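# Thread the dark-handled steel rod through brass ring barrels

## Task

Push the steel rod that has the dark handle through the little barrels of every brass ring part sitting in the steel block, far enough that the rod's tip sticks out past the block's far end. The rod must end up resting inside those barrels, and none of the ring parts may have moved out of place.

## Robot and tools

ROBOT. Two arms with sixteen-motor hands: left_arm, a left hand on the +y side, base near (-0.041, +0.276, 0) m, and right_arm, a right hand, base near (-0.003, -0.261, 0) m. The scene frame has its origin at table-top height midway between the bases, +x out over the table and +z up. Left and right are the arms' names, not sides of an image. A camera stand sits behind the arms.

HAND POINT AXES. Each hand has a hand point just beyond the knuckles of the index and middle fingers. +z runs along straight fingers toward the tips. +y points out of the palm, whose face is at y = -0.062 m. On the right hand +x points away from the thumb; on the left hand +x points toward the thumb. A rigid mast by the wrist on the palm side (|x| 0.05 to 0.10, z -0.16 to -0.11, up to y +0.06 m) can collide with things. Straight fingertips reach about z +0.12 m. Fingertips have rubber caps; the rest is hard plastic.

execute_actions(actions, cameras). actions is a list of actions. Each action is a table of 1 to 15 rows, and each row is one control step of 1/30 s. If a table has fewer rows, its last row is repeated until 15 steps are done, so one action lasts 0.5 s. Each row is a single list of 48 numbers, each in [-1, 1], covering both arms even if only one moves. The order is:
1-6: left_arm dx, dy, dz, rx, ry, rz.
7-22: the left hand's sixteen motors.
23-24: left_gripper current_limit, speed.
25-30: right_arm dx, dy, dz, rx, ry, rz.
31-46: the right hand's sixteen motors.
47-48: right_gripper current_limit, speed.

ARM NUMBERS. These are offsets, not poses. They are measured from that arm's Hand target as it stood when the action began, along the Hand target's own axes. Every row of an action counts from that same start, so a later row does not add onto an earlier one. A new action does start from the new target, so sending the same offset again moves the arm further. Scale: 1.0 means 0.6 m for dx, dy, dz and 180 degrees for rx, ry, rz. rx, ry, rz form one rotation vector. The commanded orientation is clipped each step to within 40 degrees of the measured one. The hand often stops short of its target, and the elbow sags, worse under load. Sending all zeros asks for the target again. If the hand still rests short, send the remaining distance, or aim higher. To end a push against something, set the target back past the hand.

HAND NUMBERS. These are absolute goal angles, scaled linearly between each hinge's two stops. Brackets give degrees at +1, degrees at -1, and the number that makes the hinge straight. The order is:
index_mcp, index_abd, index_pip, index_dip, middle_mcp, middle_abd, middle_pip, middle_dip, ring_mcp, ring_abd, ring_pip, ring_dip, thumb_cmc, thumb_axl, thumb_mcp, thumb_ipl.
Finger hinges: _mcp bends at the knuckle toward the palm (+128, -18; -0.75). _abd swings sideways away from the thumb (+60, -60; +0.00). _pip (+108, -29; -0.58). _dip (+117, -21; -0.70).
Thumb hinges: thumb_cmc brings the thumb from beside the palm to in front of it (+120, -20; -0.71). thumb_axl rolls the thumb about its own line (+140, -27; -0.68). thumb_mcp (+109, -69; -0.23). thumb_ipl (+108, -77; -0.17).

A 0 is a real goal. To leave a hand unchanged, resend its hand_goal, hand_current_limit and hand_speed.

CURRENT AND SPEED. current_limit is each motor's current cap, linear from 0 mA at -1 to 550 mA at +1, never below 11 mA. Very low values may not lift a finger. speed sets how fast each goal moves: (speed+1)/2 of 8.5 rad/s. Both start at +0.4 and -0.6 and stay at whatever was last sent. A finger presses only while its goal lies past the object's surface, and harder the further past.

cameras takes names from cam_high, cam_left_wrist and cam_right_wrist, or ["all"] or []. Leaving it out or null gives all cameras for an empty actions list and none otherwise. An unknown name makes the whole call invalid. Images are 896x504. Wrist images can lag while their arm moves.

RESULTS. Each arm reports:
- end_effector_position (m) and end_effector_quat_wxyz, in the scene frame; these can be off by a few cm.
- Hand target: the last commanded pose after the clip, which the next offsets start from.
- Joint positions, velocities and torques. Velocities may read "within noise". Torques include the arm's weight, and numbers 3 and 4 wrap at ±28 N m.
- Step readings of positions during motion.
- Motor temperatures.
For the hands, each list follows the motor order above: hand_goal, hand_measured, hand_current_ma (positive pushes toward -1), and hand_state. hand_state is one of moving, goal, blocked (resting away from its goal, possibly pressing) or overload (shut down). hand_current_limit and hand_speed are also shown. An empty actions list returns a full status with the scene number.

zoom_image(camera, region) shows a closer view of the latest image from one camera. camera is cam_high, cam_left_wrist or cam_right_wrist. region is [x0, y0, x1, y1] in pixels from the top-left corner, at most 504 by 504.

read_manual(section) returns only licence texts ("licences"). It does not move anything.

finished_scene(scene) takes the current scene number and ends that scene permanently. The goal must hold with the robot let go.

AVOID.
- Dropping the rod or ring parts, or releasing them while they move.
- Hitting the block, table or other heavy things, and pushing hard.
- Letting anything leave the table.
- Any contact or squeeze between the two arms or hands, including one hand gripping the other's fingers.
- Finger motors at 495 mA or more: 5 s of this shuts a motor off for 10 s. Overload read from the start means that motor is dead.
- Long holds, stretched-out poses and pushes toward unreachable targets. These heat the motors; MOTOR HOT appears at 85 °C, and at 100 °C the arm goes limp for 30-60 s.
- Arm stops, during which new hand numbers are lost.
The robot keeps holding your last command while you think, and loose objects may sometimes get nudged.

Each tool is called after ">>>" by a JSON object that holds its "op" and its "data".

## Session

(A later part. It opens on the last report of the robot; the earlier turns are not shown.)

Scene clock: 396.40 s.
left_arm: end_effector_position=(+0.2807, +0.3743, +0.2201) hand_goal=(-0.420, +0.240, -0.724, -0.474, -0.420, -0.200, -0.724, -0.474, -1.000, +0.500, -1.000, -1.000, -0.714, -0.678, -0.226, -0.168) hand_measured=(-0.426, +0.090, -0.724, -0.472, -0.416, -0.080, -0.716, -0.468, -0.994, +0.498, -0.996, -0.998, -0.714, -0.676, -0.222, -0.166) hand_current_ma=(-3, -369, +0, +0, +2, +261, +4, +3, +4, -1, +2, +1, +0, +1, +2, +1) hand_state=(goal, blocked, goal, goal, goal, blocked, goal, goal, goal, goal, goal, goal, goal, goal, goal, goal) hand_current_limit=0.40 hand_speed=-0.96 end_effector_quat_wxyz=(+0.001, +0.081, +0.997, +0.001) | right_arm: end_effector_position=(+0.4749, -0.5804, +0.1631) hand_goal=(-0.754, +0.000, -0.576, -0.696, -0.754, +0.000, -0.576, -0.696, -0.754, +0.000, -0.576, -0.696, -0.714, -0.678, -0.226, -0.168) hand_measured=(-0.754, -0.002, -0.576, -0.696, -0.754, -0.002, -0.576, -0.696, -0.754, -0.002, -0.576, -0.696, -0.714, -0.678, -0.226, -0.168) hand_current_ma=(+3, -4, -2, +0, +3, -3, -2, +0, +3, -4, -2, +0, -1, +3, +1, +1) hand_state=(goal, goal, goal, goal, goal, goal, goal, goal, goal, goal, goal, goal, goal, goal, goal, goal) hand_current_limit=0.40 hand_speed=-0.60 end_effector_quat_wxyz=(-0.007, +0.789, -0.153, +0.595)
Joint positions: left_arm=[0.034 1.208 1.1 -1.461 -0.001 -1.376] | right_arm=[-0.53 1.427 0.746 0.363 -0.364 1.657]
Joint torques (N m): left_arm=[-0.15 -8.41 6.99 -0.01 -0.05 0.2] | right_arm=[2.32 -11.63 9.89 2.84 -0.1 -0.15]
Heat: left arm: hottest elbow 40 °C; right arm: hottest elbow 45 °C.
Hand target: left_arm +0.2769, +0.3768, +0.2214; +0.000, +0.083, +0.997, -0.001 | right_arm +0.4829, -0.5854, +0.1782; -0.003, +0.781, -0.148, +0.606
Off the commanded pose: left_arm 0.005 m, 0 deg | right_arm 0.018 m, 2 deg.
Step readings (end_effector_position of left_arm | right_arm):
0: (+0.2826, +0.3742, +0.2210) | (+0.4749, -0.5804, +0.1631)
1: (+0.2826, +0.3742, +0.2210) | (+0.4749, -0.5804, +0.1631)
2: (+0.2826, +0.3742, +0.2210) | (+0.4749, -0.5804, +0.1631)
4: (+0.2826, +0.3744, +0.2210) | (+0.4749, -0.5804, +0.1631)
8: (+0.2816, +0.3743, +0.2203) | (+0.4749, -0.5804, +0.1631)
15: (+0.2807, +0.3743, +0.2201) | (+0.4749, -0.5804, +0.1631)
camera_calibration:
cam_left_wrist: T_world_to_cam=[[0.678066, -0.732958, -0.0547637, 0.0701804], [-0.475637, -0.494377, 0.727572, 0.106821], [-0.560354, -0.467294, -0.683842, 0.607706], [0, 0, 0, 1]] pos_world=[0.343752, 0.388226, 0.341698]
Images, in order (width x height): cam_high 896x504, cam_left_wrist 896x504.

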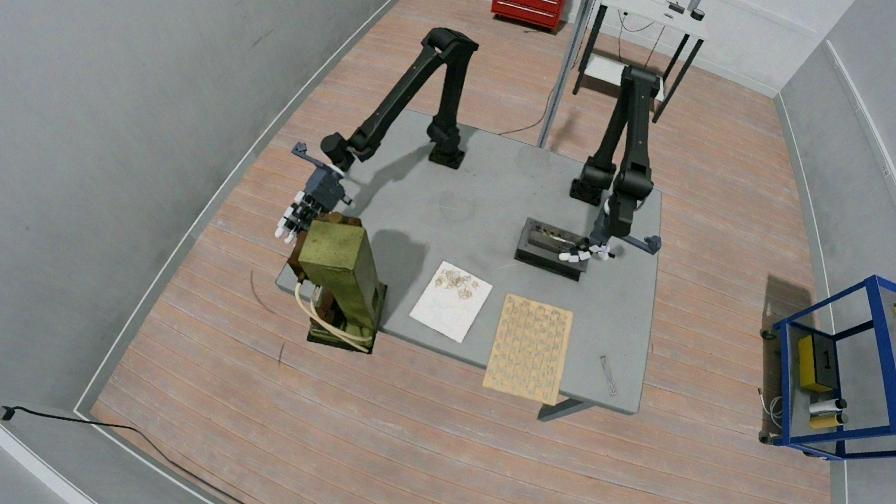

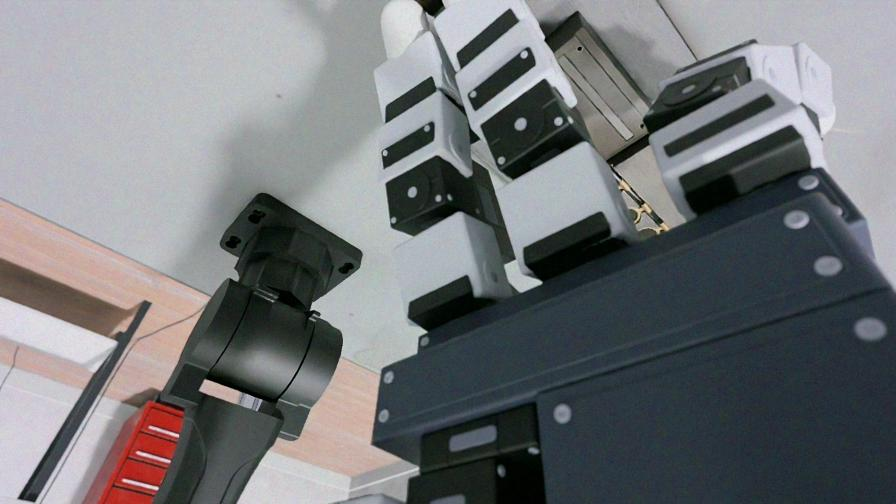

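>>> {"op": "execute_actions", "data": {"actions": [[[-0.001,-0.0213,0,0,0,0,-0.42,0.24,-0.723,-0.474,-0.42,-0.2,-0.723,-0.474,-1,0.5,-1,-1,-0.714,-0.678,-0.226,-0.168,0.4,-0.96,0,0,0,0,0,0,-0.754,0,-0.576,-0.696,-0.754,0,-0.576,-0.696,-0.754,0,-0.576,-0.696,-0.714,-0.678,-0.226,-0.168,0.4,-0.6]]], "cameras": ["cam_left_wrist","cam_high"]}}

>>> {"op": "zoom_image", "data": {"camera": "cam_left_wrist", "region": [612, 178, 668, 234]}}

>>> {"op": "zoom_image", "data": {"camera": "cam_high", "region": [540, 220, 600, 260]}}

Scene clock: 397.93 s.
left_arm: end_effector_position=(+0.2796, +0.3702, +0.2212) hand_goal=(-0.420, +0.240, -0.724, -0.474, -0.420, -0.200, -0.724, -0.474, -1.000, +0.500, -1.000, -1.000, -0.714, -0.678, -0.226, -0.168) hand_measured=(-0.418, +0.090, -0.722, -0.472, -0.408, -0.080, -0.714, -0.468, -0.994, +0.498, -0.996, -0.998, -0.714, -0.676, -0.222, -0.166) hand_current_ma=(+1, -369, +0, +0, +10, +261, +6, +3, +4, -1, +2, +1, +0, +1, +2, +1) hand_state=(goal, blocked, goal, goal, goal, blocked, goal, goal, goal, goal, goal, goal, goal, goal, goal, goal) hand_current_limit=0.40 hand_speed=-0.96 end_effector_quat_wxyz=(+0.002, +0.082, +0.997, +0.003) | right_arm: end_effector_position=(+0.4749, -0.5804, +0.1631) hand_goal=(-0.754, +0.000, -0.576, -0.696, -0.754, +0.000, -0.576, -0.696, -0.754, +0.000, -0.576, -0.696, -0.714, -0.678, -0.226, -0.168) hand_measured=(-0.754, -0.002, -0.576, -0.696, -0.754, -0.002, -0.576, -0.696, -0.754, -0.002, -0.576, -0.696, -0.714, -0.678, -0.226, -0.168) hand_current_ma=(+3, -4, -2, +0, +3, -3, -2, +0, +3, -4, -2, +0, -1, +3, +1, +1) hand_state=(goal, goal, goal, goal, goal, goal, goal, goal, goal, goal, goal, goal, goal, goal, goal, goal) hand_current_limit=0.40 hand_speed=-0.60 end_effector_quat_wxyz=(-0.007, +0.789, -0.153, +0.595)
Joint positions: left_arm=[0.019 1.202 1.097 -1.461 -0.006 -1.389] | right_arm=[-0.53 1.427 0.746 0.363 -0.364 1.657]
Joint torques (N m): left_arm=[-2.32 -8.59 7.12 -0.01 0.15 -0.05] | right_arm=[1.96 -11.4 9.94 2.85 -0.13 -0.13]
Heat: left arm: hottest elbow 40 °C; right arm: hottest elbow 45 °C.
Hand target: left_arm +0.2754, +0.3641, +0.2215; +0.000, +0.083, +0.997, +0.000 | right_arm +0.4829, -0.5854, +0.1782; -0.003, +0.781, -0.148, +0.606
Off the commanded pose: left_arm 0.007 m, 0 deg | right_arm 0.018 m, 2 deg.
Step readings (end_effector_position of left_arm | right_arm):
0: (+0.2807, +0.3743, +0.2201) | (+0.4749, -0.5804, +0.1631)
1: (+0.2807, +0.3743, +0.2201) | (+0.4749, -0.5804, +0.1631)
2: (+0.2807, +0.3743, +0.2202) | (+0.4749, -0.5804, +0.1631)
4: (+0.2807, +0.3736, +0.2204) | (+0.4749, -0.5804, +0.1631)
8: (+0.2800, +0.3711, +0.2209) | (+0.4749, -0.5804, +0.1631)
15: (+0.2797, +0.3702, +0.2212) | (+0.4749, -0.5804, +0.1631)
camera_calibration:
cam_left_wrist: T_world_to_cam=[[0.676798, -0.734003, -0.056423, 0.0691546], [-0.478749, -0.497067, 0.723688, 0.106134], [-0.559235, -0.462778, -0.687817, 0.604816], [0, 0, 0, 1]] pos_world=[0.342242, 0.383411, 0.343097]
Images, in order (width x height): cam_high 896x504, cam_left_wrist 896x504.

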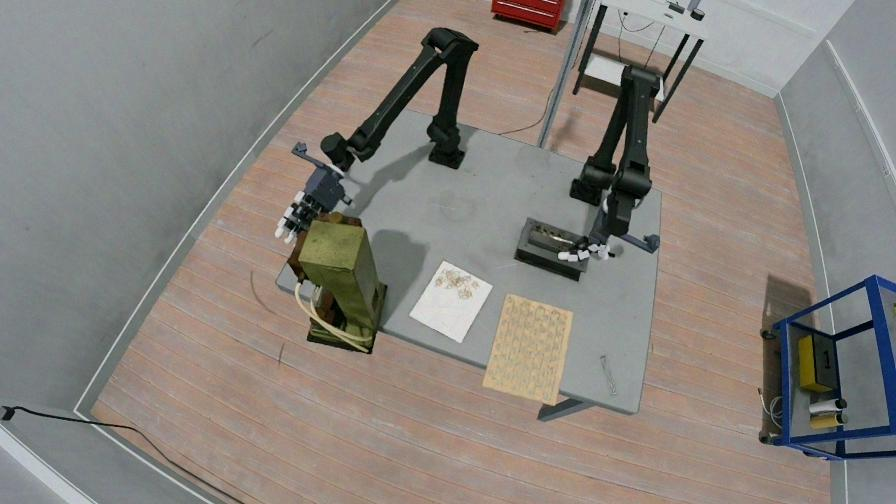

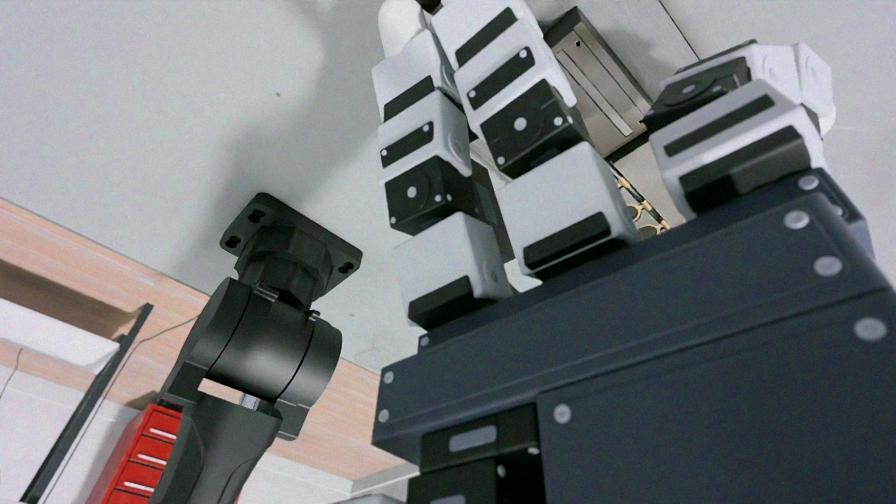

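Scaled by 9.000 from the camera's 896x504 image, which has a finer 1280x720 frame.

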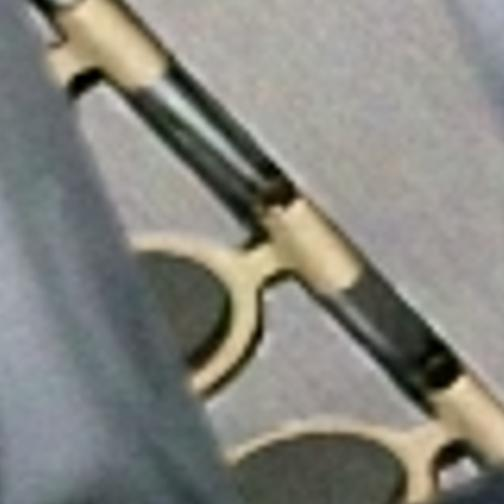

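Scaled by 8.400 from the camera's 896x504 image, which has a finer 1280x720 frame.

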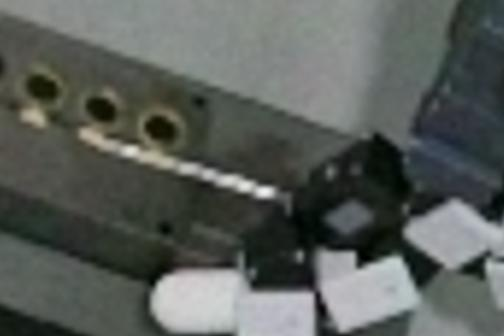

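>>> {"op": "zoom_image", "data": {"camera": "cam_left_wrist", "region": [624, 182, 654, 212]}}

Scaled by 16.800 from the camera's 896x504 image, which has a finer 1280x720 frame.

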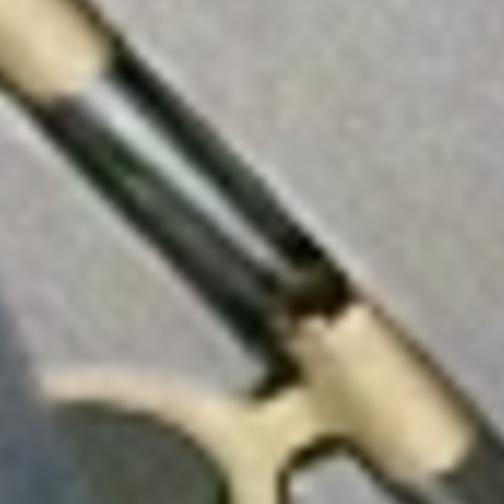

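>>> {"op": "execute_actions", "data": {"actions": [[[0.001,0.018,0,0,0,0,-0.42,0.24,-0.723,-0.474,-0.42,-0.2,-0.723,-0.474,-1,0.5,-1,-1,-0.714,-0.678,-0.226,-0.168,0.4,-0.93,0,0,0,0,0,0,-0.754,0,-0.576,-0.696,-0.754,0,-0.576,-0.696,-0.754,0,-0.576,-0.696,-0.714,-0.678,-0.226,-0.168,0.4,-0.6]],[[0,0,0,0,0,0,-0.42,0.24,-0.723,-0.462,-0.42,-0.2,-0.723,-0.459,-1,0.5,-1,-1,-0.714,-0.678,-0.226,-0.168,0.4,-0.96,0,0,0,0,0,0,-0.754,0,-0.576,-0.696,-0.754,0,-0.576,-0.696,-0.754,0,-0.576,-0.696,-0.714,-0.678,-0.226,-0.168,0.4,-0.6]]], "cameras": ["cam_left_wrist","cam_high"]}}

>>> {"op": "zoom_image", "data": {"camera": "cam_left_wrist", "region": [620, 184, 650, 214]}}

>>> {"op": "zoom_image", "data": {"camera": "cam_high", "region": [540, 220, 600, 260]}}

Scene clock: 400.77 s.
left_arm: end_effector_position=(+0.2793, +0.3728, +0.2209) hand_goal=(-0.420, +0.240, -0.724, -0.462, -0.420, -0.200, -0.724, -0.460, -1.000, +0.500, -1.000, -1.000, -0.714, -0.678, -0.226, -0.168) hand_measured=(-0.422, +0.090, -0.724, -0.466, -0.412, -0.080, -0.714, -0.460, -0.994, +0.498, -0.996, -0.998, -0.714, -0.676, -0.222, -0.166) hand_current_ma=(-1, -369, +0, -2, +5, +261, +6, +0, +4, -1, +2, +1, +0, +1, +2, +1) hand_state=(goal, blocked, goal, goal, goal, blocked, goal, goal, goal, goal, goal, goal, goal, goal, goal, goal) hand_current_limit=0.40 hand_speed=-0.96 end_effector_quat_wxyz=(+0.002, +0.081, +0.997, +0.001) | right_arm: end_effector_position=(+0.4749, -0.5804, +0.1631) hand_goal=(-0.754, +0.000, -0.576, -0.696, -0.754, +0.000, -0.576, -0.696, -0.754, +0.000, -0.576, -0.696, -0.714, -0.678, -0.226, -0.168) hand_measured=(-0.754, -0.002, -0.576, -0.696, -0.754, -0.002, -0.576, -0.696, -0.754, -0.002, -0.576, -0.696, -0.714, -0.678, -0.226, -0.168) hand_current_ma=(+3, -4, -2, +0, +3, -3, -2, +0, +3, -4, -2, +0, -1, +3, +1, +1) hand_state=(goal, goal, goal, goal, goal, goal, goal, goal, goal, goal, goal, goal, goal, goal, goal, goal) hand_current_limit=0.40 hand_speed=-0.60 end_effector_quat_wxyz=(-0.007, +0.789, -0.153, +0.595)
Joint positions: left_arm=[0.029 1.202 1.097 -1.461 -0.002 -1.381] | right_arm=[-0.53 1.427 0.746 0.363 -0.364 1.657]
Joint torques (N m): left_arm=[-0.67 -8 7.35 -0.13 0.02 0.17] | right_arm=[2.49 -11.99 9.91 2.85 -0.14 -0.18]
Heat: left arm: hottest elbow 40 °C; right arm: hottest elbow 45 °C.
Hand target: left_arm +0.2766, +0.3748, +0.2215; +0.000, +0.083, +0.997, -0.001 | right_arm +0.4829, -0.5854, +0.1782; -0.003, +0.781, -0.148, +0.606
Off the commanded pose: left_arm 0.003 m, 0 deg | right_arm 0.018 m, 2 deg.
Step readings (end_effector_position of left_arm | right_arm):
0: (+0.2795, +0.3702, +0.2212) | (+0.4749, -0.5804, +0.1631)
1: (+0.2795, +0.3702, +0.2212) | (+0.4749, -0.5804, +0.1631)
2: (+0.2795, +0.3702, +0.2212) | (+0.4749, -0.5804, +0.1631)
4: (+0.2794, +0.3705, +0.2212) | (+0.4749, -0.5804, +0.1631)
8: (+0.2791, +0.3721, +0.2210) | (+0.4749, -0.5804, +0.1631)
15: (+0.2792, +0.3729, +0.2209) | (+0.4749, -0.5804, +0.1631)
16: (+0.2792, +0.3729, +0.2209) | (+0.4749, -0.5804, +0.1631)
17: (+0.2792, +0.3729, +0.2209) | (+0.4749, -0.5804, +0.1631)
19: (+0.2792, +0.3728, +0.2209) | (+0.4749, -0.5804, +0.1631)
23: (+0.2793, +0.3728, +0.2209) | (+0.4749, -0.5804, +0.1631)
30: (+0.2793, +0.3728, +0.2209) | (+0.4749, -0.5804, +0.1631)
camera_calibration:
cam_left_wrist: T_world_to_cam=[[0.678514, -0.732626, -0.0536429, 0.0696201], [-0.477581, -0.495434, 0.725577, 0.106197], [-0.558153, -0.466696, -0.686047, 0.606399], [0, 0, 0, 1]] pos_world=[0.341943, 0.386623, 0.342698]
Images, in order (width x height): cam_high 896x504, cam_left_wrist 896x504.

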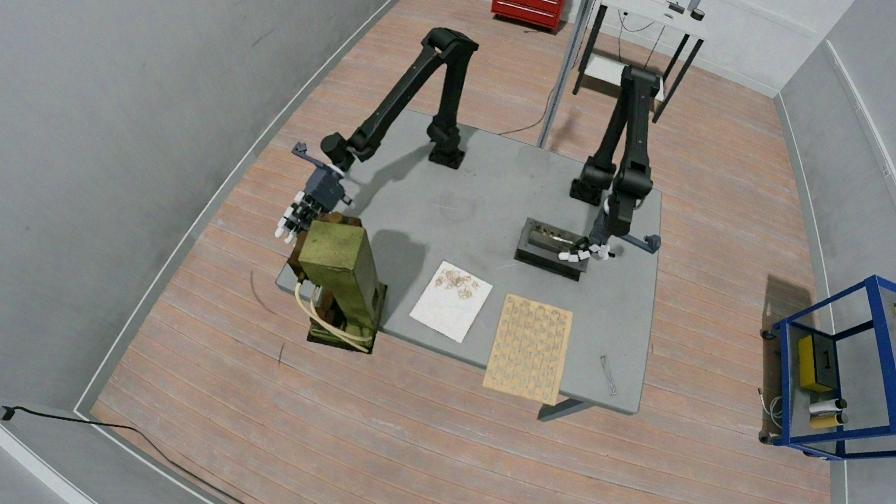

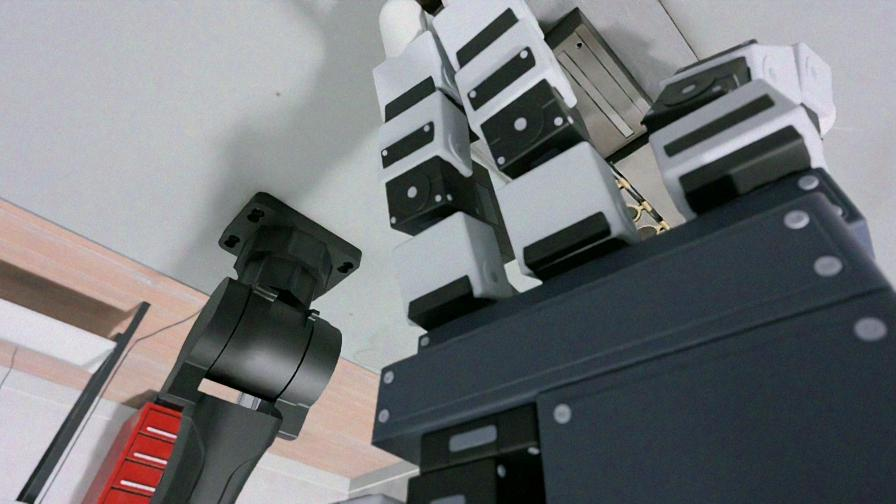

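Scaled by 16.800 from the camera's 896x504 image, which has a finer 1280x720 frame.

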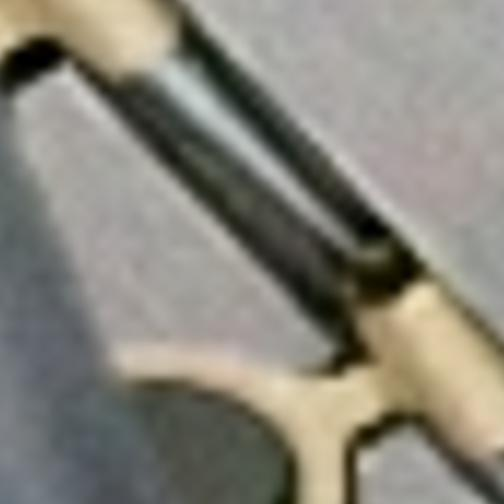

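Scaled by 8.400 from the camera's 896x504 image, which has a finer 1280x720 frame.

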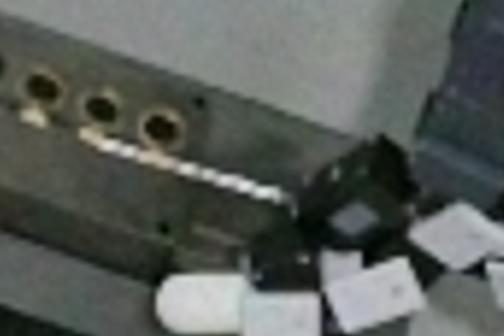

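>>> {"op": "execute_actions", "data": {"actions": [[[-0.0003,-0.018,0,0,0,0,-0.42,0.24,-0.723,-0.462,-0.42,-0.2,-0.723,-0.459,-1,0.5,-1,-1,-0.714,-0.678,-0.226,-0.168,0.4,-0.96,0,0,0,0,0,0,-0.754,0,-0.576,-0.696,-0.754,0,-0.576,-0.696,-0.754,0,-0.576,-0.696,-0.714,-0.678,-0.226,-0.168,0.4,-0.6]]], "cameras": ["cam_left_wrist","cam_high"]}}

>>> {"op": "zoom_image", "data": {"camera": "cam_left_wrist", "region": [620, 184, 650, 214]}}

>>> {"op": "zoom_image", "data": {"camera": "cam_high", "region": [540, 220, 600, 260]}}

Scene clock: 402.07 s.
left_arm: end_effector_position=(+0.2795, +0.3701, +0.2213) hand_goal=(-0.420, +0.240, -0.724, -0.462, -0.420, -0.200, -0.724, -0.460, -1.000, +0.500, -1.000, -1.000, -0.714, -0.678, -0.226, -0.168) hand_measured=(-0.418, +0.090, -0.722, -0.462, -0.408, -0.080, -0.714, -0.456, -0.994, +0.498, -0.996, -0.998, -0.714, -0.676, -0.222, -0.166) hand_current_ma=(+0, -369, +0, +0, +9, +261, +6, +1, +4, -1, +2, +1, +0, +1, +2, +1) hand_state=(goal, blocked, goal, goal, goal, blocked, goal, goal, goal, goal, goal, goal, goal, goal, goal, goal) hand_current_limit=0.40 hand_speed=-0.96 end_effector_quat_wxyz=(+0.002, +0.082, +0.997, +0.003) | right_arm: end_effector_position=(+0.4749, -0.5804, +0.1631) hand_goal=(-0.754, +0.000, -0.576, -0.696, -0.754, +0.000, -0.576, -0.696, -0.754, +0.000, -0.576, -0.696, -0.714, -0.678, -0.226, -0.168) hand_measured=(-0.754, -0.002, -0.576, -0.696, -0.754, -0.002, -0.576, -0.696, -0.754, -0.002, -0.576, -0.696, -0.714, -0.678, -0.226, -0.168) hand_current_ma=(+3, -4, -2, +0, +3, -3, -2, +0, +3, -4, -2, +0, -1, +3, +1, +1) hand_state=(goal, goal, goal, goal, goal, goal, goal, goal, goal, goal, goal, goal, goal, goal, goal, goal) hand_current_limit=0.40 hand_speed=-0.60 end_effector_quat_wxyz=(-0.007, +0.789, -0.153, +0.595)
Joint positions: left_arm=[0.019 1.201 1.097 -1.461 -0.005 -1.389] | right_arm=[-0.53 1.427 0.746 0.363 -0.364 1.657]
Joint torques (N m): left_arm=[-2.2 -9.05 6.97 -0.1 0.13 -0.08] | right_arm=[2.32 -11.4 9.89 2.93 -0.12 -0.09]
Heat: left arm: hottest elbow 40 °C; right arm: hottest elbow 45 °C.
Hand target: left_arm +0.2749, +0.3642, +0.2215; +0.000, +0.083, +0.997, -0.001 | right_arm +0.4829, -0.5854, +0.1782; -0.003, +0.781, -0.148, +0.606
Off the commanded pose: left_arm 0.008 m, 0 deg | right_arm 0.018 m, 2 deg.
Step readings (end_effector_position of left_arm | right_arm):
0: (+0.2793, +0.3728, +0.2209) | (+0.4749, -0.5804, +0.1631)
1: (+0.2793, +0.3728, +0.2209) | (+0.4749, -0.5804, +0.1631)
2: (+0.2793, +0.3728, +0.2209) | (+0.4749, -0.5804, +0.1631)
4: (+0.2794, +0.3722, +0.2209) | (+0.4749, -0.5804, +0.1631)
8: (+0.2796, +0.3707, +0.2211) | (+0.4749, -0.5804, +0.1631)
15: (+0.2796, +0.3701, +0.2213) | (+0.4749, -0.5804, +0.1631)
camera_calibration:
cam_left_wrist: T_world_to_cam=[[0.677136, -0.73376, -0.0555286, 0.0687149], [-0.478828, -0.49666, 0.723914, 0.105807], [-0.558758, -0.4636, -0.687651, 0.604925], [0, 0, 0, 1]] pos_world=[0.342141, 0.383414, 0.343198]
Images, in order (width x height): cam_high 896x504, cam_left_wrist 896x504.

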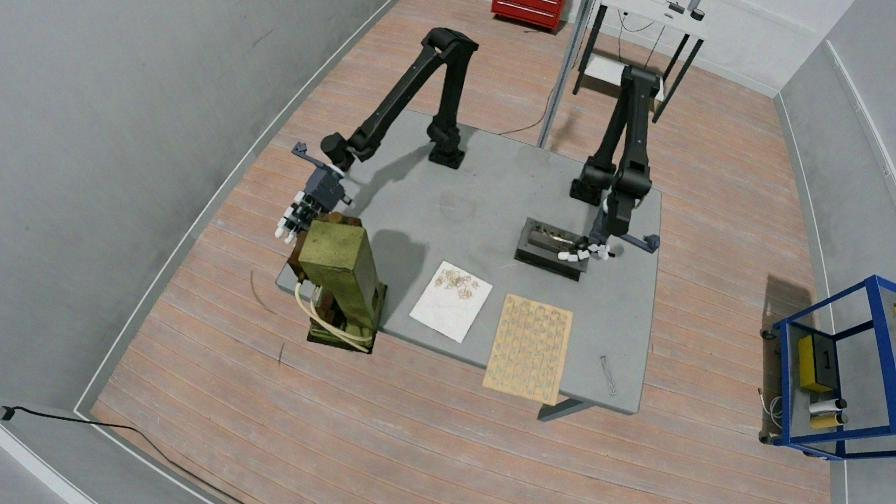

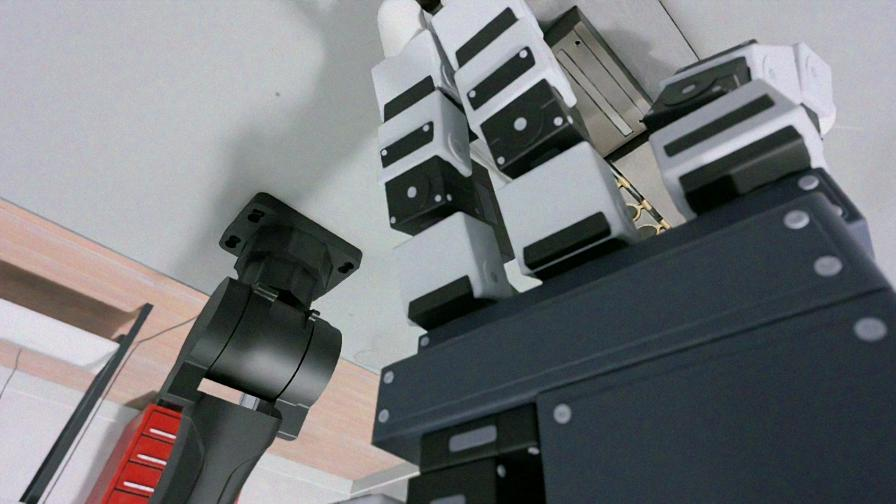

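Scaled by 16.800 from the camera's 896x504 image, which has a finer 1280x720 frame.

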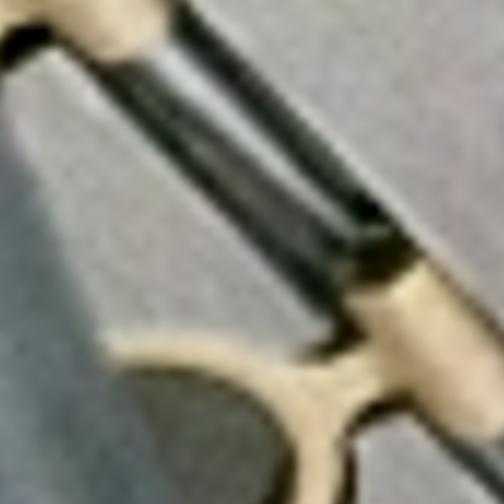

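Scaled by 8.400 from the camera's 896x504 image, which has a finer 1280x720 frame.

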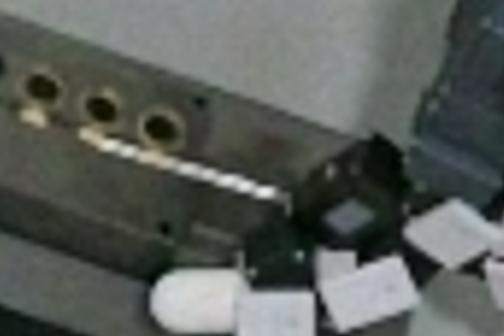

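>>> {"op": "zoom_image", "data": {"camera": "cam_left_wrist", "region": [634, 192, 650, 206]}}

Scaled by 31.500 from the camera's 896x504 image, which has a finer 1280x720 frame.

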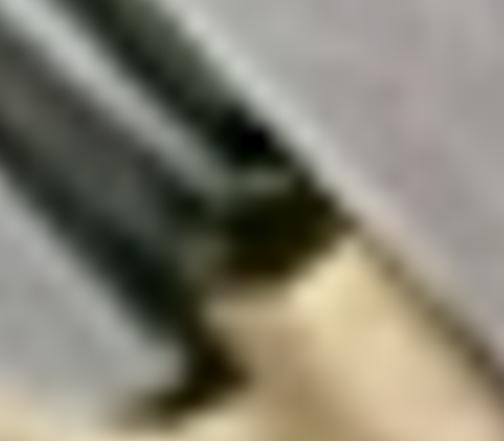

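>>> {"op": "execute_actions", "data": {"actions": [[[-0.005,0,0,0,0,0,-0.42,0.24,-0.723,-0.462,-0.42,-0.2,-0.723,-0.459,-1,0.5,-1,-1,-0.714,-0.678,-0.226,-0.168,0.4,-0.96,0,0,0,0,0,0,-0.754,0,-0.576,-0.696,-0.754,0,-0.576,-0.696,-0.754,0,-0.576,-0.696,-0.714,-0.678,-0.226,-0.168,0.4,-0.6]],[[-0.004,0,0,0,0,0,-0.42,0.24,-0.723,-0.462,-0.42,-0.2,-0.723,-0.459,-1,0.5,-1,-1,-0.714,-0.678,-0.226,-0.168,0.4,-0.96,0,0,0,0,0,0,-0.754,0,-0.576,-0.696,-0.754,0,-0.576,-0.696,-0.754,0,-0.576,-0.696,-0.714,-0.678,-0.226,-0.168,0.4,-0.6]],[[-0.004,0,0,0,0,0,-0.42,0.24,-0.723,-0.462,-0.42,-0.2,-0.723,-0.459,-1,0.5,-1,-1,-0.714,-0.678,-0.226,-0.168,0.4,-0.96,0,0,0,0,0,0,-0.754,0,-0.576,-0.696,-0.754,0,-0.576,-0.696,-0.754,0,-0.576,-0.696,-0.714,-0.678,-0.226,-0.168,0.4,-0.6]]], "cameras": ["cam_left_wrist"]}}

>>> {"op": "zoom_image", "data": {"camera": "cam_left_wrist", "region": [620, 184, 650, 214]}}

Scene clock: 412.90 s.
left_arm: end_effector_position=(+0.2794, +0.3692, +0.2214) hand_goal=(-0.420, +0.240, -0.724, -0.462, -0.420, -0.200, -0.724, -0.460, -1.000, +0.500, -1.000, -1.000, -0.714, -0.678, -0.226, -0.168) hand_measured=(-0.416, +0.090, -0.722, -0.462, -0.406, -0.080, -0.714, -0.456, -0.994, +0.498, -0.996, -0.998, -0.714, -0.676, -0.222, -0.166) hand_current_ma=(+1, -369, +1, +0, +12, +261, +7, +2, +4, -1, +2, +1, +0, +1, +2, +1) hand_state=(goal, blocked, goal, goal, goal, blocked, goal, goal, goal, goal, goal, goal, goal, goal, goal, goal) hand_current_limit=0.40 hand_speed=-0.96 end_effector_quat_wxyz=(+0.002, +0.082, +0.997, +0.004) | right_arm: end_effector_position=(+0.4749, -0.5804, +0.1631) hand_goal=(-0.754, +0.000, -0.576, -0.696, -0.754, +0.000, -0.576, -0.696, -0.754, +0.000, -0.576, -0.696, -0.714, -0.678, -0.226, -0.168) hand_measured=(-0.754, -0.002, -0.576, -0.696, -0.754, -0.002, -0.576, -0.696, -0.754, -0.002, -0.576, -0.696, -0.714, -0.678, -0.226, -0.168) hand_current_ma=(+3, -4, -2, +0, +3, -3, -2, +0, +3, -4, -2, +0, -1, +3, +1, +1) hand_state=(goal, goal, goal, goal, goal, goal, goal, goal, goal, goal, goal, goal, goal, goal, goal, goal) hand_current_limit=0.40 hand_speed=-0.60 end_effector_quat_wxyz=(-0.007, +0.789, -0.153, +0.595)
Joint positions: left_arm=[0.016 1.201 1.097 -1.461 -0.007 -1.393] | right_arm=[-0.53 1.427 0.746 0.363 -0.364 1.657]
Joint torques (N m): left_arm=[-2.32 -6.59 8.14 0.12 0.24 -0.06] | right_arm=[2.78 -11.16 9.83 2.81 -0.15 -0.12]
Heat: left arm: hottest elbow 41 °C; right arm: hottest elbow 45 °C.
Hand target: left_arm +0.2826, +0.3629, +0.2215; +0.000, +0.083, +0.997, -0.001 | right_arm +0.4829, -0.5854, +0.1782; -0.003, +0.781, -0.148, +0.606
Off the commanded pose: left_arm 0.007 m, 1 deg | right_arm 0.018 m, 2 deg.
Step readings (end_effector_position of left_arm | right_arm):
0: (+0.2795, +0.3701, +0.2213) | (+0.4749, -0.5804, +0.1631)
1: (+0.2795, +0.3701, +0.2213) | (+0.4749, -0.5804, +0.1631)
2: (+0.2795, +0.3701, +0.2213) | (+0.4749, -0.5804, +0.1631)
4: (+0.2795, +0.3700, +0.2213) | (+0.4749, -0.5804, +0.1631)
8: (+0.2795, +0.3699, +0.2213) | (+0.4749, -0.5804, +0.1631)
15: (+0.2795, +0.3698, +0.2213) | (+0.4749, -0.5804, +0.1631)
16: (+0.2795, +0.3697, +0.2213) | (+0.4749, -0.5804, +0.1631)
17: (+0.2795, +0.3697, +0.2213) | (+0.4749, -0.5804, +0.1631)
19: (+0.2794, +0.3697, +0.2213) | (+0.4749, -0.5804, +0.1631)
23: (+0.2795, +0.3695, +0.2214) | (+0.4749, -0.5804, +0.1631)
30: (+0.2794, +0.3695, +0.2214) | (+0.4749, -0.5804, +0.1631)
31: (+0.2794, +0.3695, +0.2214) | (+0.4749, -0.5804, +0.1631)
32: (+0.2794, +0.3695, +0.2214) | (+0.4749, -0.5804, +0.1631)
34: (+0.2794, +0.3695, +0.2214) | (+0.4749, -0.5804, +0.1631)
38: (+0.2795, +0.3692, +0.2214) | (+0.4749, -0.5804, +0.1631)
45: (+0.2794, +0.3692, +0.2214) | (+0.4749, -0.5804, +0.1631)
camera_calibration:
cam_left_wrist: T_world_to_cam=[[0.677696, -0.733154, -0.0566897, 0.068026], [-0.478397, -0.498129, 0.72319, 0.105852], [-0.558448, -0.462983, -0.688319, 0.604359], [0, 0, 0, 1]] pos_world=[0.342042, 0.382409, 0.343297]
Images, in order (width x height): cam_left_wrist 896x504.

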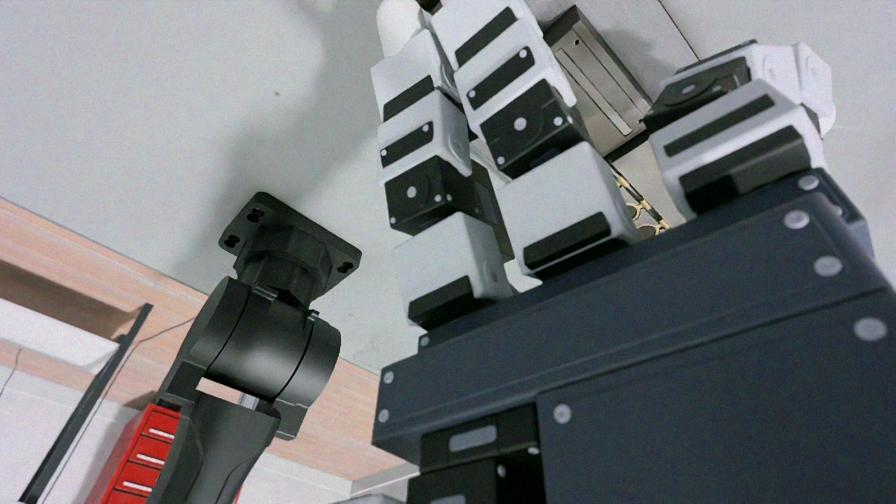

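Scaled by 16.800 from the camera's 896x504 image, which has a finer 1280x720 frame.

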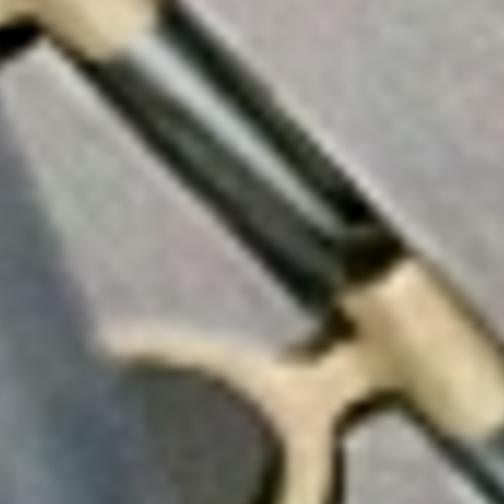

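>>> {"op": "execute_actions", "data": {"actions": [[[-0.004,0,0,0,0,0,-0.42,0.24,-0.723,-0.462,-0.42,-0.2,-0.723,-0.459,-1,0.5,-1,-1,-0.714,-0.678,-0.226,-0.168,0.4,-0.96,0,0,0,0,0,0,-0.754,0,-0.576,-0.696,-0.754,0,-0.576,-0.696,-0.754,0,-0.576,-0.696,-0.714,-0.678,-0.226,-0.168,0.4,-0.6]],[[-0.003,0,0,0,0,0,-0.42,0.24,-0.723,-0.462,-0.42,-0.2,-0.723,-0.459,-1,0.5,-1,-1,-0.714,-0.678,-0.226,-0.168,0.4,-0.96,0,0,0,0,0,0,-0.754,0,-0.576,-0.696,-0.754,0,-0.576,-0.696,-0.754,0,-0.576,-0.696,-0.714,-0.678,-0.226,-0.168,0.4,-0.6]]], "cameras": ["cam_left_wrist"]}}

>>> {"op": "zoom_image", "data": {"camera": "cam_left_wrist", "region": [620, 184, 650, 214]}}

Scene clock: 414.83 s.
left_arm: end_effector_position=(+0.2801, +0.3689, +0.2191) hand_goal=(-0.420, +0.240, -0.724, -0.462, -0.420, -0.200, -0.724, -0.460, -1.000, +0.500, -1.000, -1.000, -0.714, -0.678, -0.226, -0.168) hand_measured=(-0.414, +0.090, -0.720, -0.462, -0.404, -0.080, -0.712, -0.454, -0.994, +0.498, -0.996, -0.998, -0.714, -0.676, -0.222, -0.166) hand_current_ma=(+2, -369, +1, +0, +14, +261, +8, +2, +4, -1, +2, +1, +0, +1, +2, +1) hand_state=(goal, blocked, goal, goal, goal, blocked, goal, goal, goal, goal, goal, goal, goal, goal, goal, goal) hand_current_limit=0.40 hand_speed=-0.96 end_effector_quat_wxyz=(-0.002, +0.082, +0.997, +0.004) | right_arm: end_effector_position=(+0.4749, -0.5804, +0.1631) hand_goal=(-0.754, +0.000, -0.576, -0.696, -0.754, +0.000, -0.576, -0.696, -0.754, +0.000, -0.576, -0.696, -0.714, -0.678, -0.226, -0.168) hand_measured=(-0.754, -0.002, -0.576, -0.696, -0.754, -0.002, -0.576, -0.696, -0.754, -0.002, -0.576, -0.696, -0.714, -0.678, -0.226, -0.168) hand_current_ma=(+3, -4, -2, +0, +3, -3, -2, +0, +3, -4, -2, +0, -1, +3, +1, +1) hand_state=(goal, goal, goal, goal, goal, goal, goal, goal, goal, goal, goal, goal, goal, goal, goal, goal) hand_current_limit=0.40 hand_speed=-0.60 end_effector_quat_wxyz=(-0.007, +0.789, -0.153, +0.595)
Joint positions: left_arm=[0.014 1.209 1.097 -1.461 -0.008 -1.395] | right_arm=[-0.53 1.427 0.746 0.363 -0.364 1.657]
Joint torques (N m): left_arm=[-2.14 -6.36 8.98 0.14 0.24 -0.09] | right_arm=[1.85 -12.16 9.77 2.74 -0.09 -0.06]
Heat: left arm: hottest elbow 41 °C; right arm: hottest elbow 46 °C.
Hand target: left_arm +0.2867, +0.3622, +0.2215; +0.000, +0.083, +0.997, +0.000 | right_arm +0.4829, -0.5854, +0.1782; -0.003, +0.781, -0.148, +0.606
Off the commanded pose: left_arm 0.010 m, 1 deg | right_arm 0.018 m, 2 deg.
Step readings (end_effector_position of left_arm | right_arm):
0: (+0.2794, +0.3692, +0.2214) | (+0.4749, -0.5804, +0.1631)
1: (+0.2794, +0.3692, +0.2214) | (+0.4749, -0.5804, +0.1631)
2: (+0.2794, +0.3693, +0.2214) | (+0.4749, -0.5804, +0.1631)
4: (+0.2795, +0.3692, +0.2213) | (+0.4749, -0.5804, +0.1631)
8: (+0.2796, +0.3691, +0.2210) | (+0.4749, -0.5804, +0.1631)
15: (+0.2797, +0.3691, +0.2204) | (+0.4749, -0.5804, +0.1631)
16: (+0.2797, +0.3691, +0.2204) | (+0.4749, -0.5804, +0.1631)
17: (+0.2797, +0.3691, +0.2204) | (+0.4749, -0.5804, +0.1631)
19: (+0.2798, +0.3690, +0.2202) | (+0.4749, -0.5804, +0.1631)
23: (+0.2801, +0.3689, +0.2194) | (+0.4749, -0.5804, +0.1631)
30: (+0.2801, +0.3689, +0.2191) | (+0.4749, -0.5804, +0.1631)
camera_calibration:
cam_left_wrist: T_world_to_cam=[[0.677471, -0.73286, -0.0628431, 0.0685315], [-0.472469, -0.499053, 0.726443, 0.105663], [-0.563743, -0.462452, -0.684348, 0.603415], [0, 0, 0, 1]] pos_world=[0.343665, 0.382006, 0.340494]
Images, in order (width x height): cam_left_wrist 896x504.

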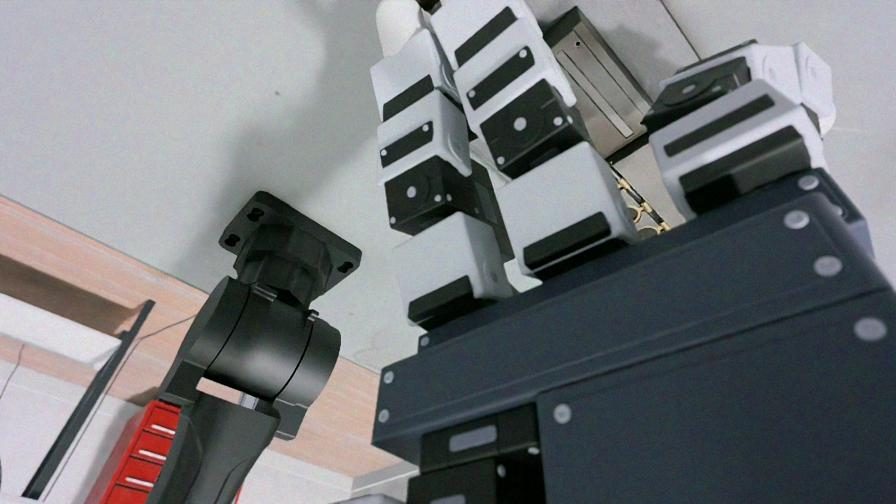

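Scaled by 16.800 from the camera's 896x504 image, which has a finer 1280x720 frame.

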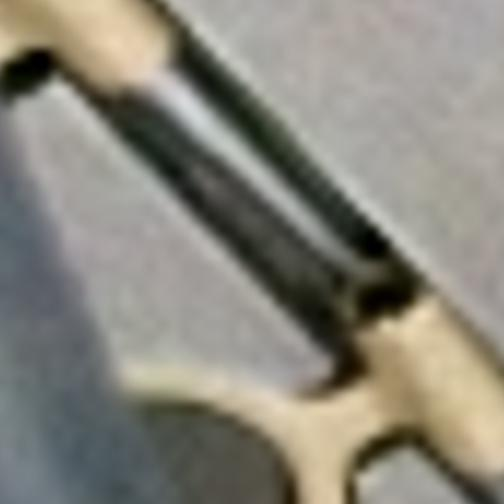

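>>> {"op": "execute_actions", "data": {"actions": [[[-0.003,0.012,-0.006,0,0,0,-0.42,0.24,-0.723,-0.462,-0.42,-0.2,-0.723,-0.459,-1,0.5,-1,-1,-0.714,-0.678,-0.226,-0.168,0.4,-0.96,0,0,0,0,0,0,-0.754,0,-0.576,-0.696,-0.754,0,-0.576,-0.696,-0.754,0,-0.576,-0.696,-0.714,-0.678,-0.226,-0.168,0.4,-0.6]],[[-0.002,0,0,0,0,0,-0.42,0.24,-0.723,-0.470,-0.42,-0.2,-0.723,-0.468,-1,0.5,-1,-1,-0.714,-0.678,-0.226,-0.168,0.4,-0.96,0,0,0,0,0,0,-0.754,0,-0.576,-0.696,-0.754,0,-0.576,-0.696,-0.754,0,-0.576,-0.696,-0.714,-0.678,-0.226,-0.168,0.4,-0.6]]], "cameras": ["cam_left_wrist"]}}

>>> {"op": "zoom_image", "data": {"camera": "cam_left_wrist", "region": [620, 184, 650, 214]}}

Scene clock: 418.60 s.
left_arm: end_effector_position=(+0.2804, +0.3679, +0.2155) hand_goal=(-0.420, +0.240, -0.724, -0.470, -0.420, -0.200, -0.724, -0.468, -1.000, +0.500, -1.000, -1.000, -0.714, -0.678, -0.226, -0.168) hand_measured=(-0.426, +0.090, -0.724, -0.470, -0.414, -0.080, -0.716, -0.462, -0.994, +0.498, -0.996, -0.998, -0.714, -0.676, -0.222, -0.166) hand_current_ma=(-2, -369, +0, +0, +3, +261, +4, +4, +4, -1, +2, +1, +0, +1, +2, +1) hand_state=(goal, blocked, goal, goal, goal, blocked, goal, goal, goal, goal, goal, goal, goal, goal, goal, goal) hand_current_limit=0.40 hand_speed=-0.96 end_effector_quat_wxyz=(-0.008, +0.081, +0.997, +0.000) | right_arm: end_effector_position=(+0.4749, -0.5804, +0.1631) hand_goal=(-0.754, +0.000, -0.576, -0.696, -0.754, +0.000, -0.576, -0.696, -0.754, +0.000, -0.576, -0.696, -0.714, -0.678, -0.226, -0.168) hand_measured=(-0.754, -0.002, -0.576, -0.696, -0.754, -0.002, -0.576, -0.696, -0.754, -0.002, -0.576, -0.696, -0.714, -0.678, -0.226, -0.168) hand_current_ma=(+3, -4, -2, +0, +3, -3, -2, +0, +3, -4, -2, +0, -1, +3, +1, +1) hand_state=(goal, goal, goal, goal, goal, goal, goal, goal, goal, goal, goal, goal, goal, goal, goal, goal) hand_current_limit=0.40 hand_speed=-0.60 end_effector_quat_wxyz=(-0.007, +0.789, -0.153, +0.595)
Joint positions: left_arm=[0.015 1.219 1.097 -1.464 -0.001 -1.395] | right_arm=[-0.53 1.427 0.746 0.363 -0.364 1.657]
Joint torques (N m): left_arm=[-1.03 -6.77 10 -0.13 -0.08 0.12] | right_arm=[2.26 -12.4 9.88 2.61 -0.09 -0.11]
Heat: left arm: hottest elbow 41 °C; right arm: hottest elbow 46 °C.
Hand target: left_arm +0.2910, +0.3688, +0.2250; +0.000, +0.083, +0.997, +0.000 | right_arm +0.4829, -0.5854, +0.1782; -0.003, +0.781, -0.148, +0.606
Off the commanded pose: left_arm 0.014 m, 1 deg | right_arm 0.018 m, 2 deg.
Step readings (end_effector_position of left_arm | right_arm):
0: (+0.2801, +0.3689, +0.2191) | (+0.4749, -0.5804, +0.1631)
1: (+0.2801, +0.3689, +0.2191) | (+0.4749, -0.5804, +0.1631)
2: (+0.2802, +0.3689, +0.2190) | (+0.4749, -0.5804, +0.1631)
4: (+0.2803, +0.3689, +0.2186) | (+0.4749, -0.5804, +0.1631)
8: (+0.2803, +0.3691, +0.2175) | (+0.4749, -0.5804, +0.1631)
15: (+0.2801, +0.3691, +0.2171) | (+0.4749, -0.5804, +0.1631)
16: (+0.2801, +0.3691, +0.2171) | (+0.4749, -0.5804, +0.1631)
17: (+0.2802, +0.3691, +0.2170) | (+0.4749, -0.5804, +0.1631)
19: (+0.2802, +0.3691, +0.2170) | (+0.4749, -0.5804, +0.1631)
23: (+0.2803, +0.3691, +0.2166) | (+0.4749, -0.5804, +0.1631)
30: (+0.2804, +0.3679, +0.2155) | (+0.4749, -0.5804, +0.1631)
camera_calibration:
cam_left_wrist: T_world_to_cam=[[0.67702, -0.733005, -0.0659293, 0.0681958], [-0.463355, -0.49413, 0.73562, 0.10148], [-0.571791, -0.467481, -0.674178, 0.60258], [0, 0, 0, 1]] pos_world=[0.345402, 0.381827, 0.336092]
Images, in order (width x height): cam_left_wrist 896x504.

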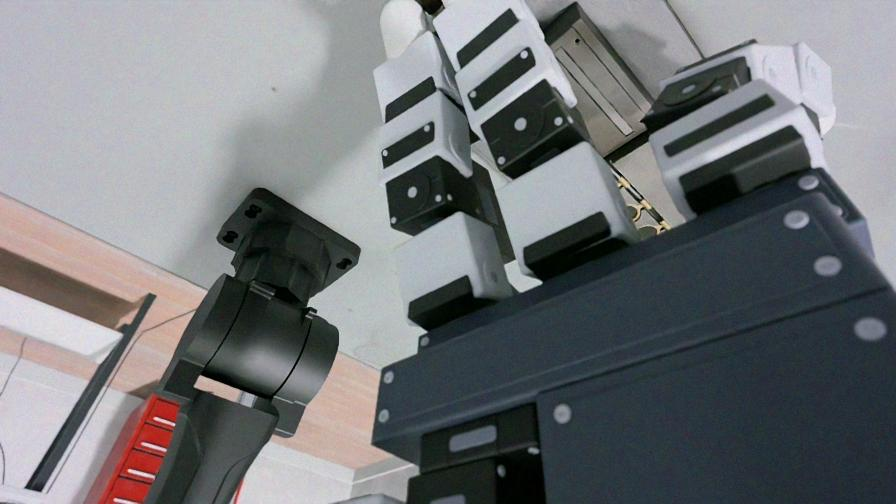

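Scaled by 16.800 from the camera's 896x504 image, which has a finer 1280x720 frame.

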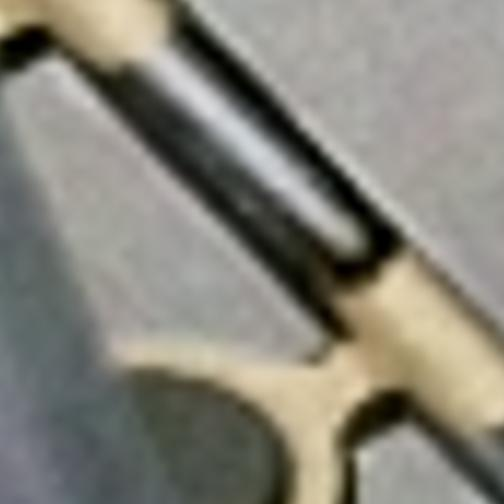

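>>> {"op": "execute_actions", "data": {"actions": [[[-0.0005,-0.018,0.002,0,0,0,-0.42,0.24,-0.723,-0.470,-0.42,-0.2,-0.723,-0.468,-1,0.5,-1,-1,-0.714,-0.678,-0.226,-0.168,0.4,-0.96,0,0,0,0,0,0,-0.754,0,-0.576,-0.696,-0.754,0,-0.576,-0.696,-0.754,0,-0.576,-0.696,-0.714,-0.678,-0.226,-0.168,0.4,-0.6]]], "cameras": ["cam_left_wrist","cam_high"]}}

>>> {"op": "zoom_image", "data": {"camera": "cam_left_wrist", "region": [612, 178, 668, 234]}}

>>> {"op": "zoom_image", "data": {"camera": "cam_high", "region": [540, 220, 600, 260]}}

Scene clock: 419.97 s.
left_arm: end_effector_position=(+0.2810, +0.3610, +0.2155) hand_goal=(-0.420, +0.240, -0.724, -0.470, -0.420, -0.200, -0.724, -0.468, -1.000, +0.500, -1.000, -1.000, -0.714, -0.678, -0.226, -0.168) hand_measured=(-0.426, +0.090, -0.724, -0.470, -0.414, -0.080, -0.716, -0.462, -0.994, +0.498, -0.996, -0.998, -0.714, -0.676, -0.222, -0.166) hand_current_ma=(-3, -369, +0, +0, +3, +261, +4, +4, +4, -1, +2, +1, +0, +1, +2, +1) hand_state=(goal, blocked, goal, goal, goal, blocked, goal, goal, goal, goal, goal, goal, goal, goal, goal, goal) hand_current_limit=0.40 hand_speed=-0.96 end_effector_quat_wxyz=(-0.008, +0.085, +0.996, +0.000) | right_arm: end_effector_position=(+0.4749, -0.5804, +0.1631) hand_goal=(-0.754, +0.000, -0.576, -0.696, -0.754, +0.000, -0.576, -0.696, -0.754, +0.000, -0.576, -0.696, -0.714, -0.678, -0.226, -0.168) hand_measured=(-0.754, -0.002, -0.576, -0.696, -0.754, -0.002, -0.576, -0.696, -0.754, -0.002, -0.576, -0.696, -0.714, -0.678, -0.226, -0.168) hand_current_ma=(+3, -4, -2, +0, +3, -3, -2, +0, +3, -4, -2, +0, -1, +3, +1, +1) hand_state=(goal, goal, goal, goal, goal, goal, goal, goal, goal, goal, goal, goal, goal, goal, goal, goal) hand_current_limit=0.40 hand_speed=-0.60 end_effector_quat_wxyz=(-0.007, +0.789, -0.153, +0.595)
Joint positions: left_arm=[-0.006 1.219 1.097 -1.464 0 -1.408] | right_arm=[-0.53 1.427 0.746 0.363 -0.364 1.657]
Joint torques (N m): left_arm=[-1.32 -6.77 9.76 0.01 -0.06 -0.07] | right_arm=[2.32 -11.46 10 2.81 -0.17 -0.06]
Heat: left arm: hottest elbow 42 °C; right arm: hottest elbow 46 °C.
Hand target: left_arm +0.2895, +0.3581, +0.2238; +0.000, +0.083, +0.997, +0.000 | right_arm +0.4829, -0.5854, +0.1782; -0.003, +0.781, -0.148, +0.606
Off the commanded pose: left_arm 0.012 m, 1 deg | right_arm 0.018 m, 2 deg.
Step readings (end_effector_position of left_arm | right_arm):
0: (+0.2804, +0.3679, +0.2155) | (+0.4749, -0.5804, +0.1631)
1: (+0.2804, +0.3679, +0.2155) | (+0.4749, -0.5804, +0.1631)
2: (+0.2804, +0.3679, +0.2155) | (+0.4749, -0.5804, +0.1631)
4: (+0.2805, +0.3670, +0.2155) | (+0.4749, -0.5804, +0.1631)
8: (+0.2811, +0.3629, +0.2155) | (+0.4749, -0.5804, +0.1631)
15: (+0.2811, +0.3610, +0.2155) | (+0.4749, -0.5804, +0.1631)
camera_calibration:
cam_left_wrist: T_world_to_cam=[[0.671685, -0.737934, -0.0655237, 0.0658536], [-0.466928, -0.490351, 0.73589, 0.0980466], [-0.575168, -0.463691, -0.673923, 0.59922], [0, 0, 0, 1]] pos_world=[0.3462, 0.374526, 0.335992]
Images, in order (width x height): cam_high 896x504, cam_left_wrist 896x504.

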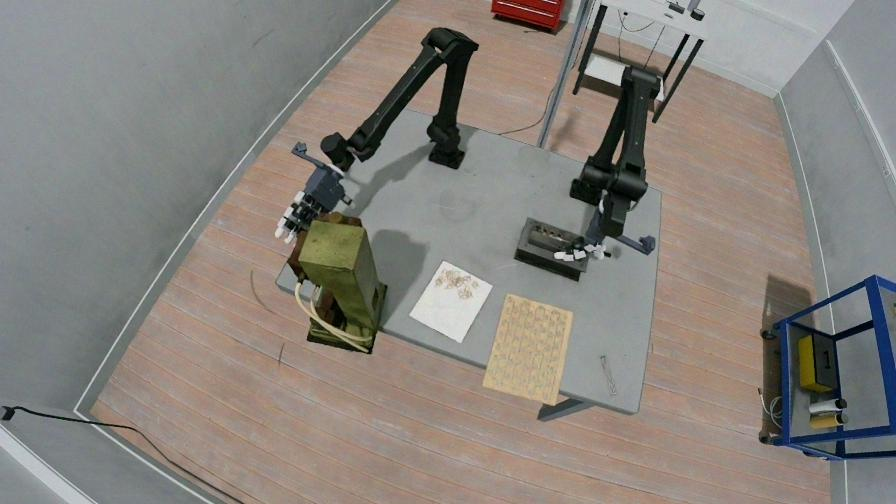

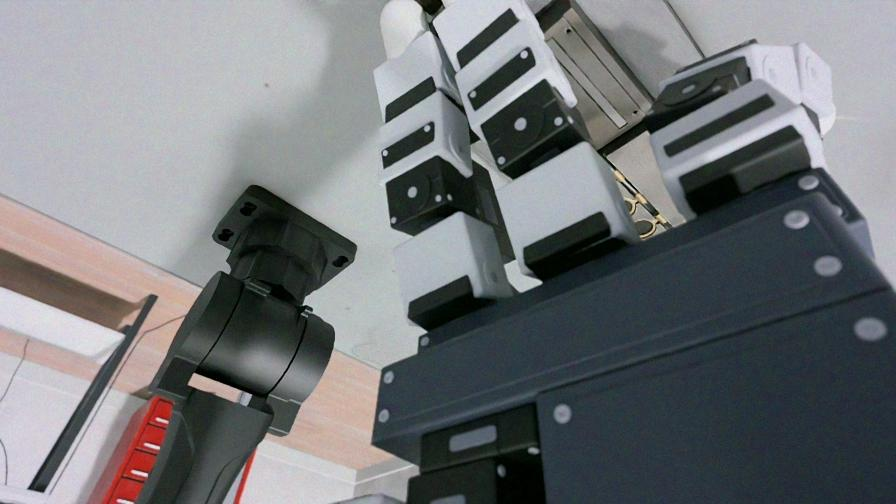

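Scaled by 9.000 from the camera's 896x504 image, which has a finer 1280x720 frame.

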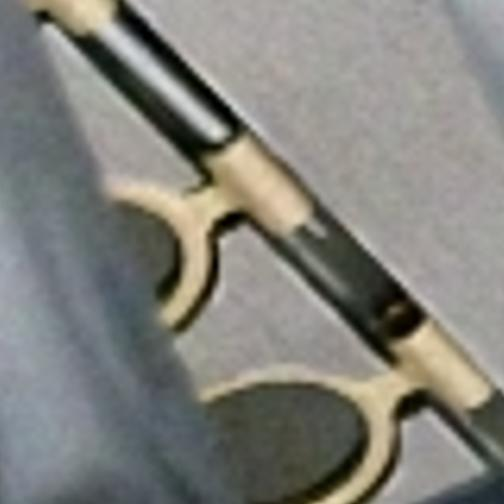

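Scaled by 8.400 from the camera's 896x504 image, which has a finer 1280x720 frame.

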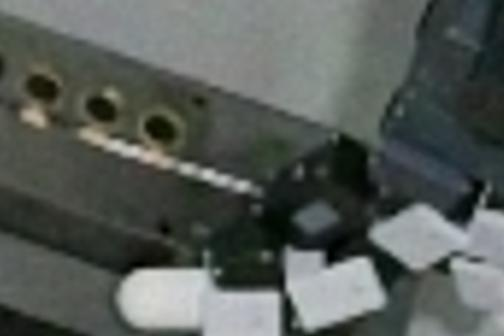

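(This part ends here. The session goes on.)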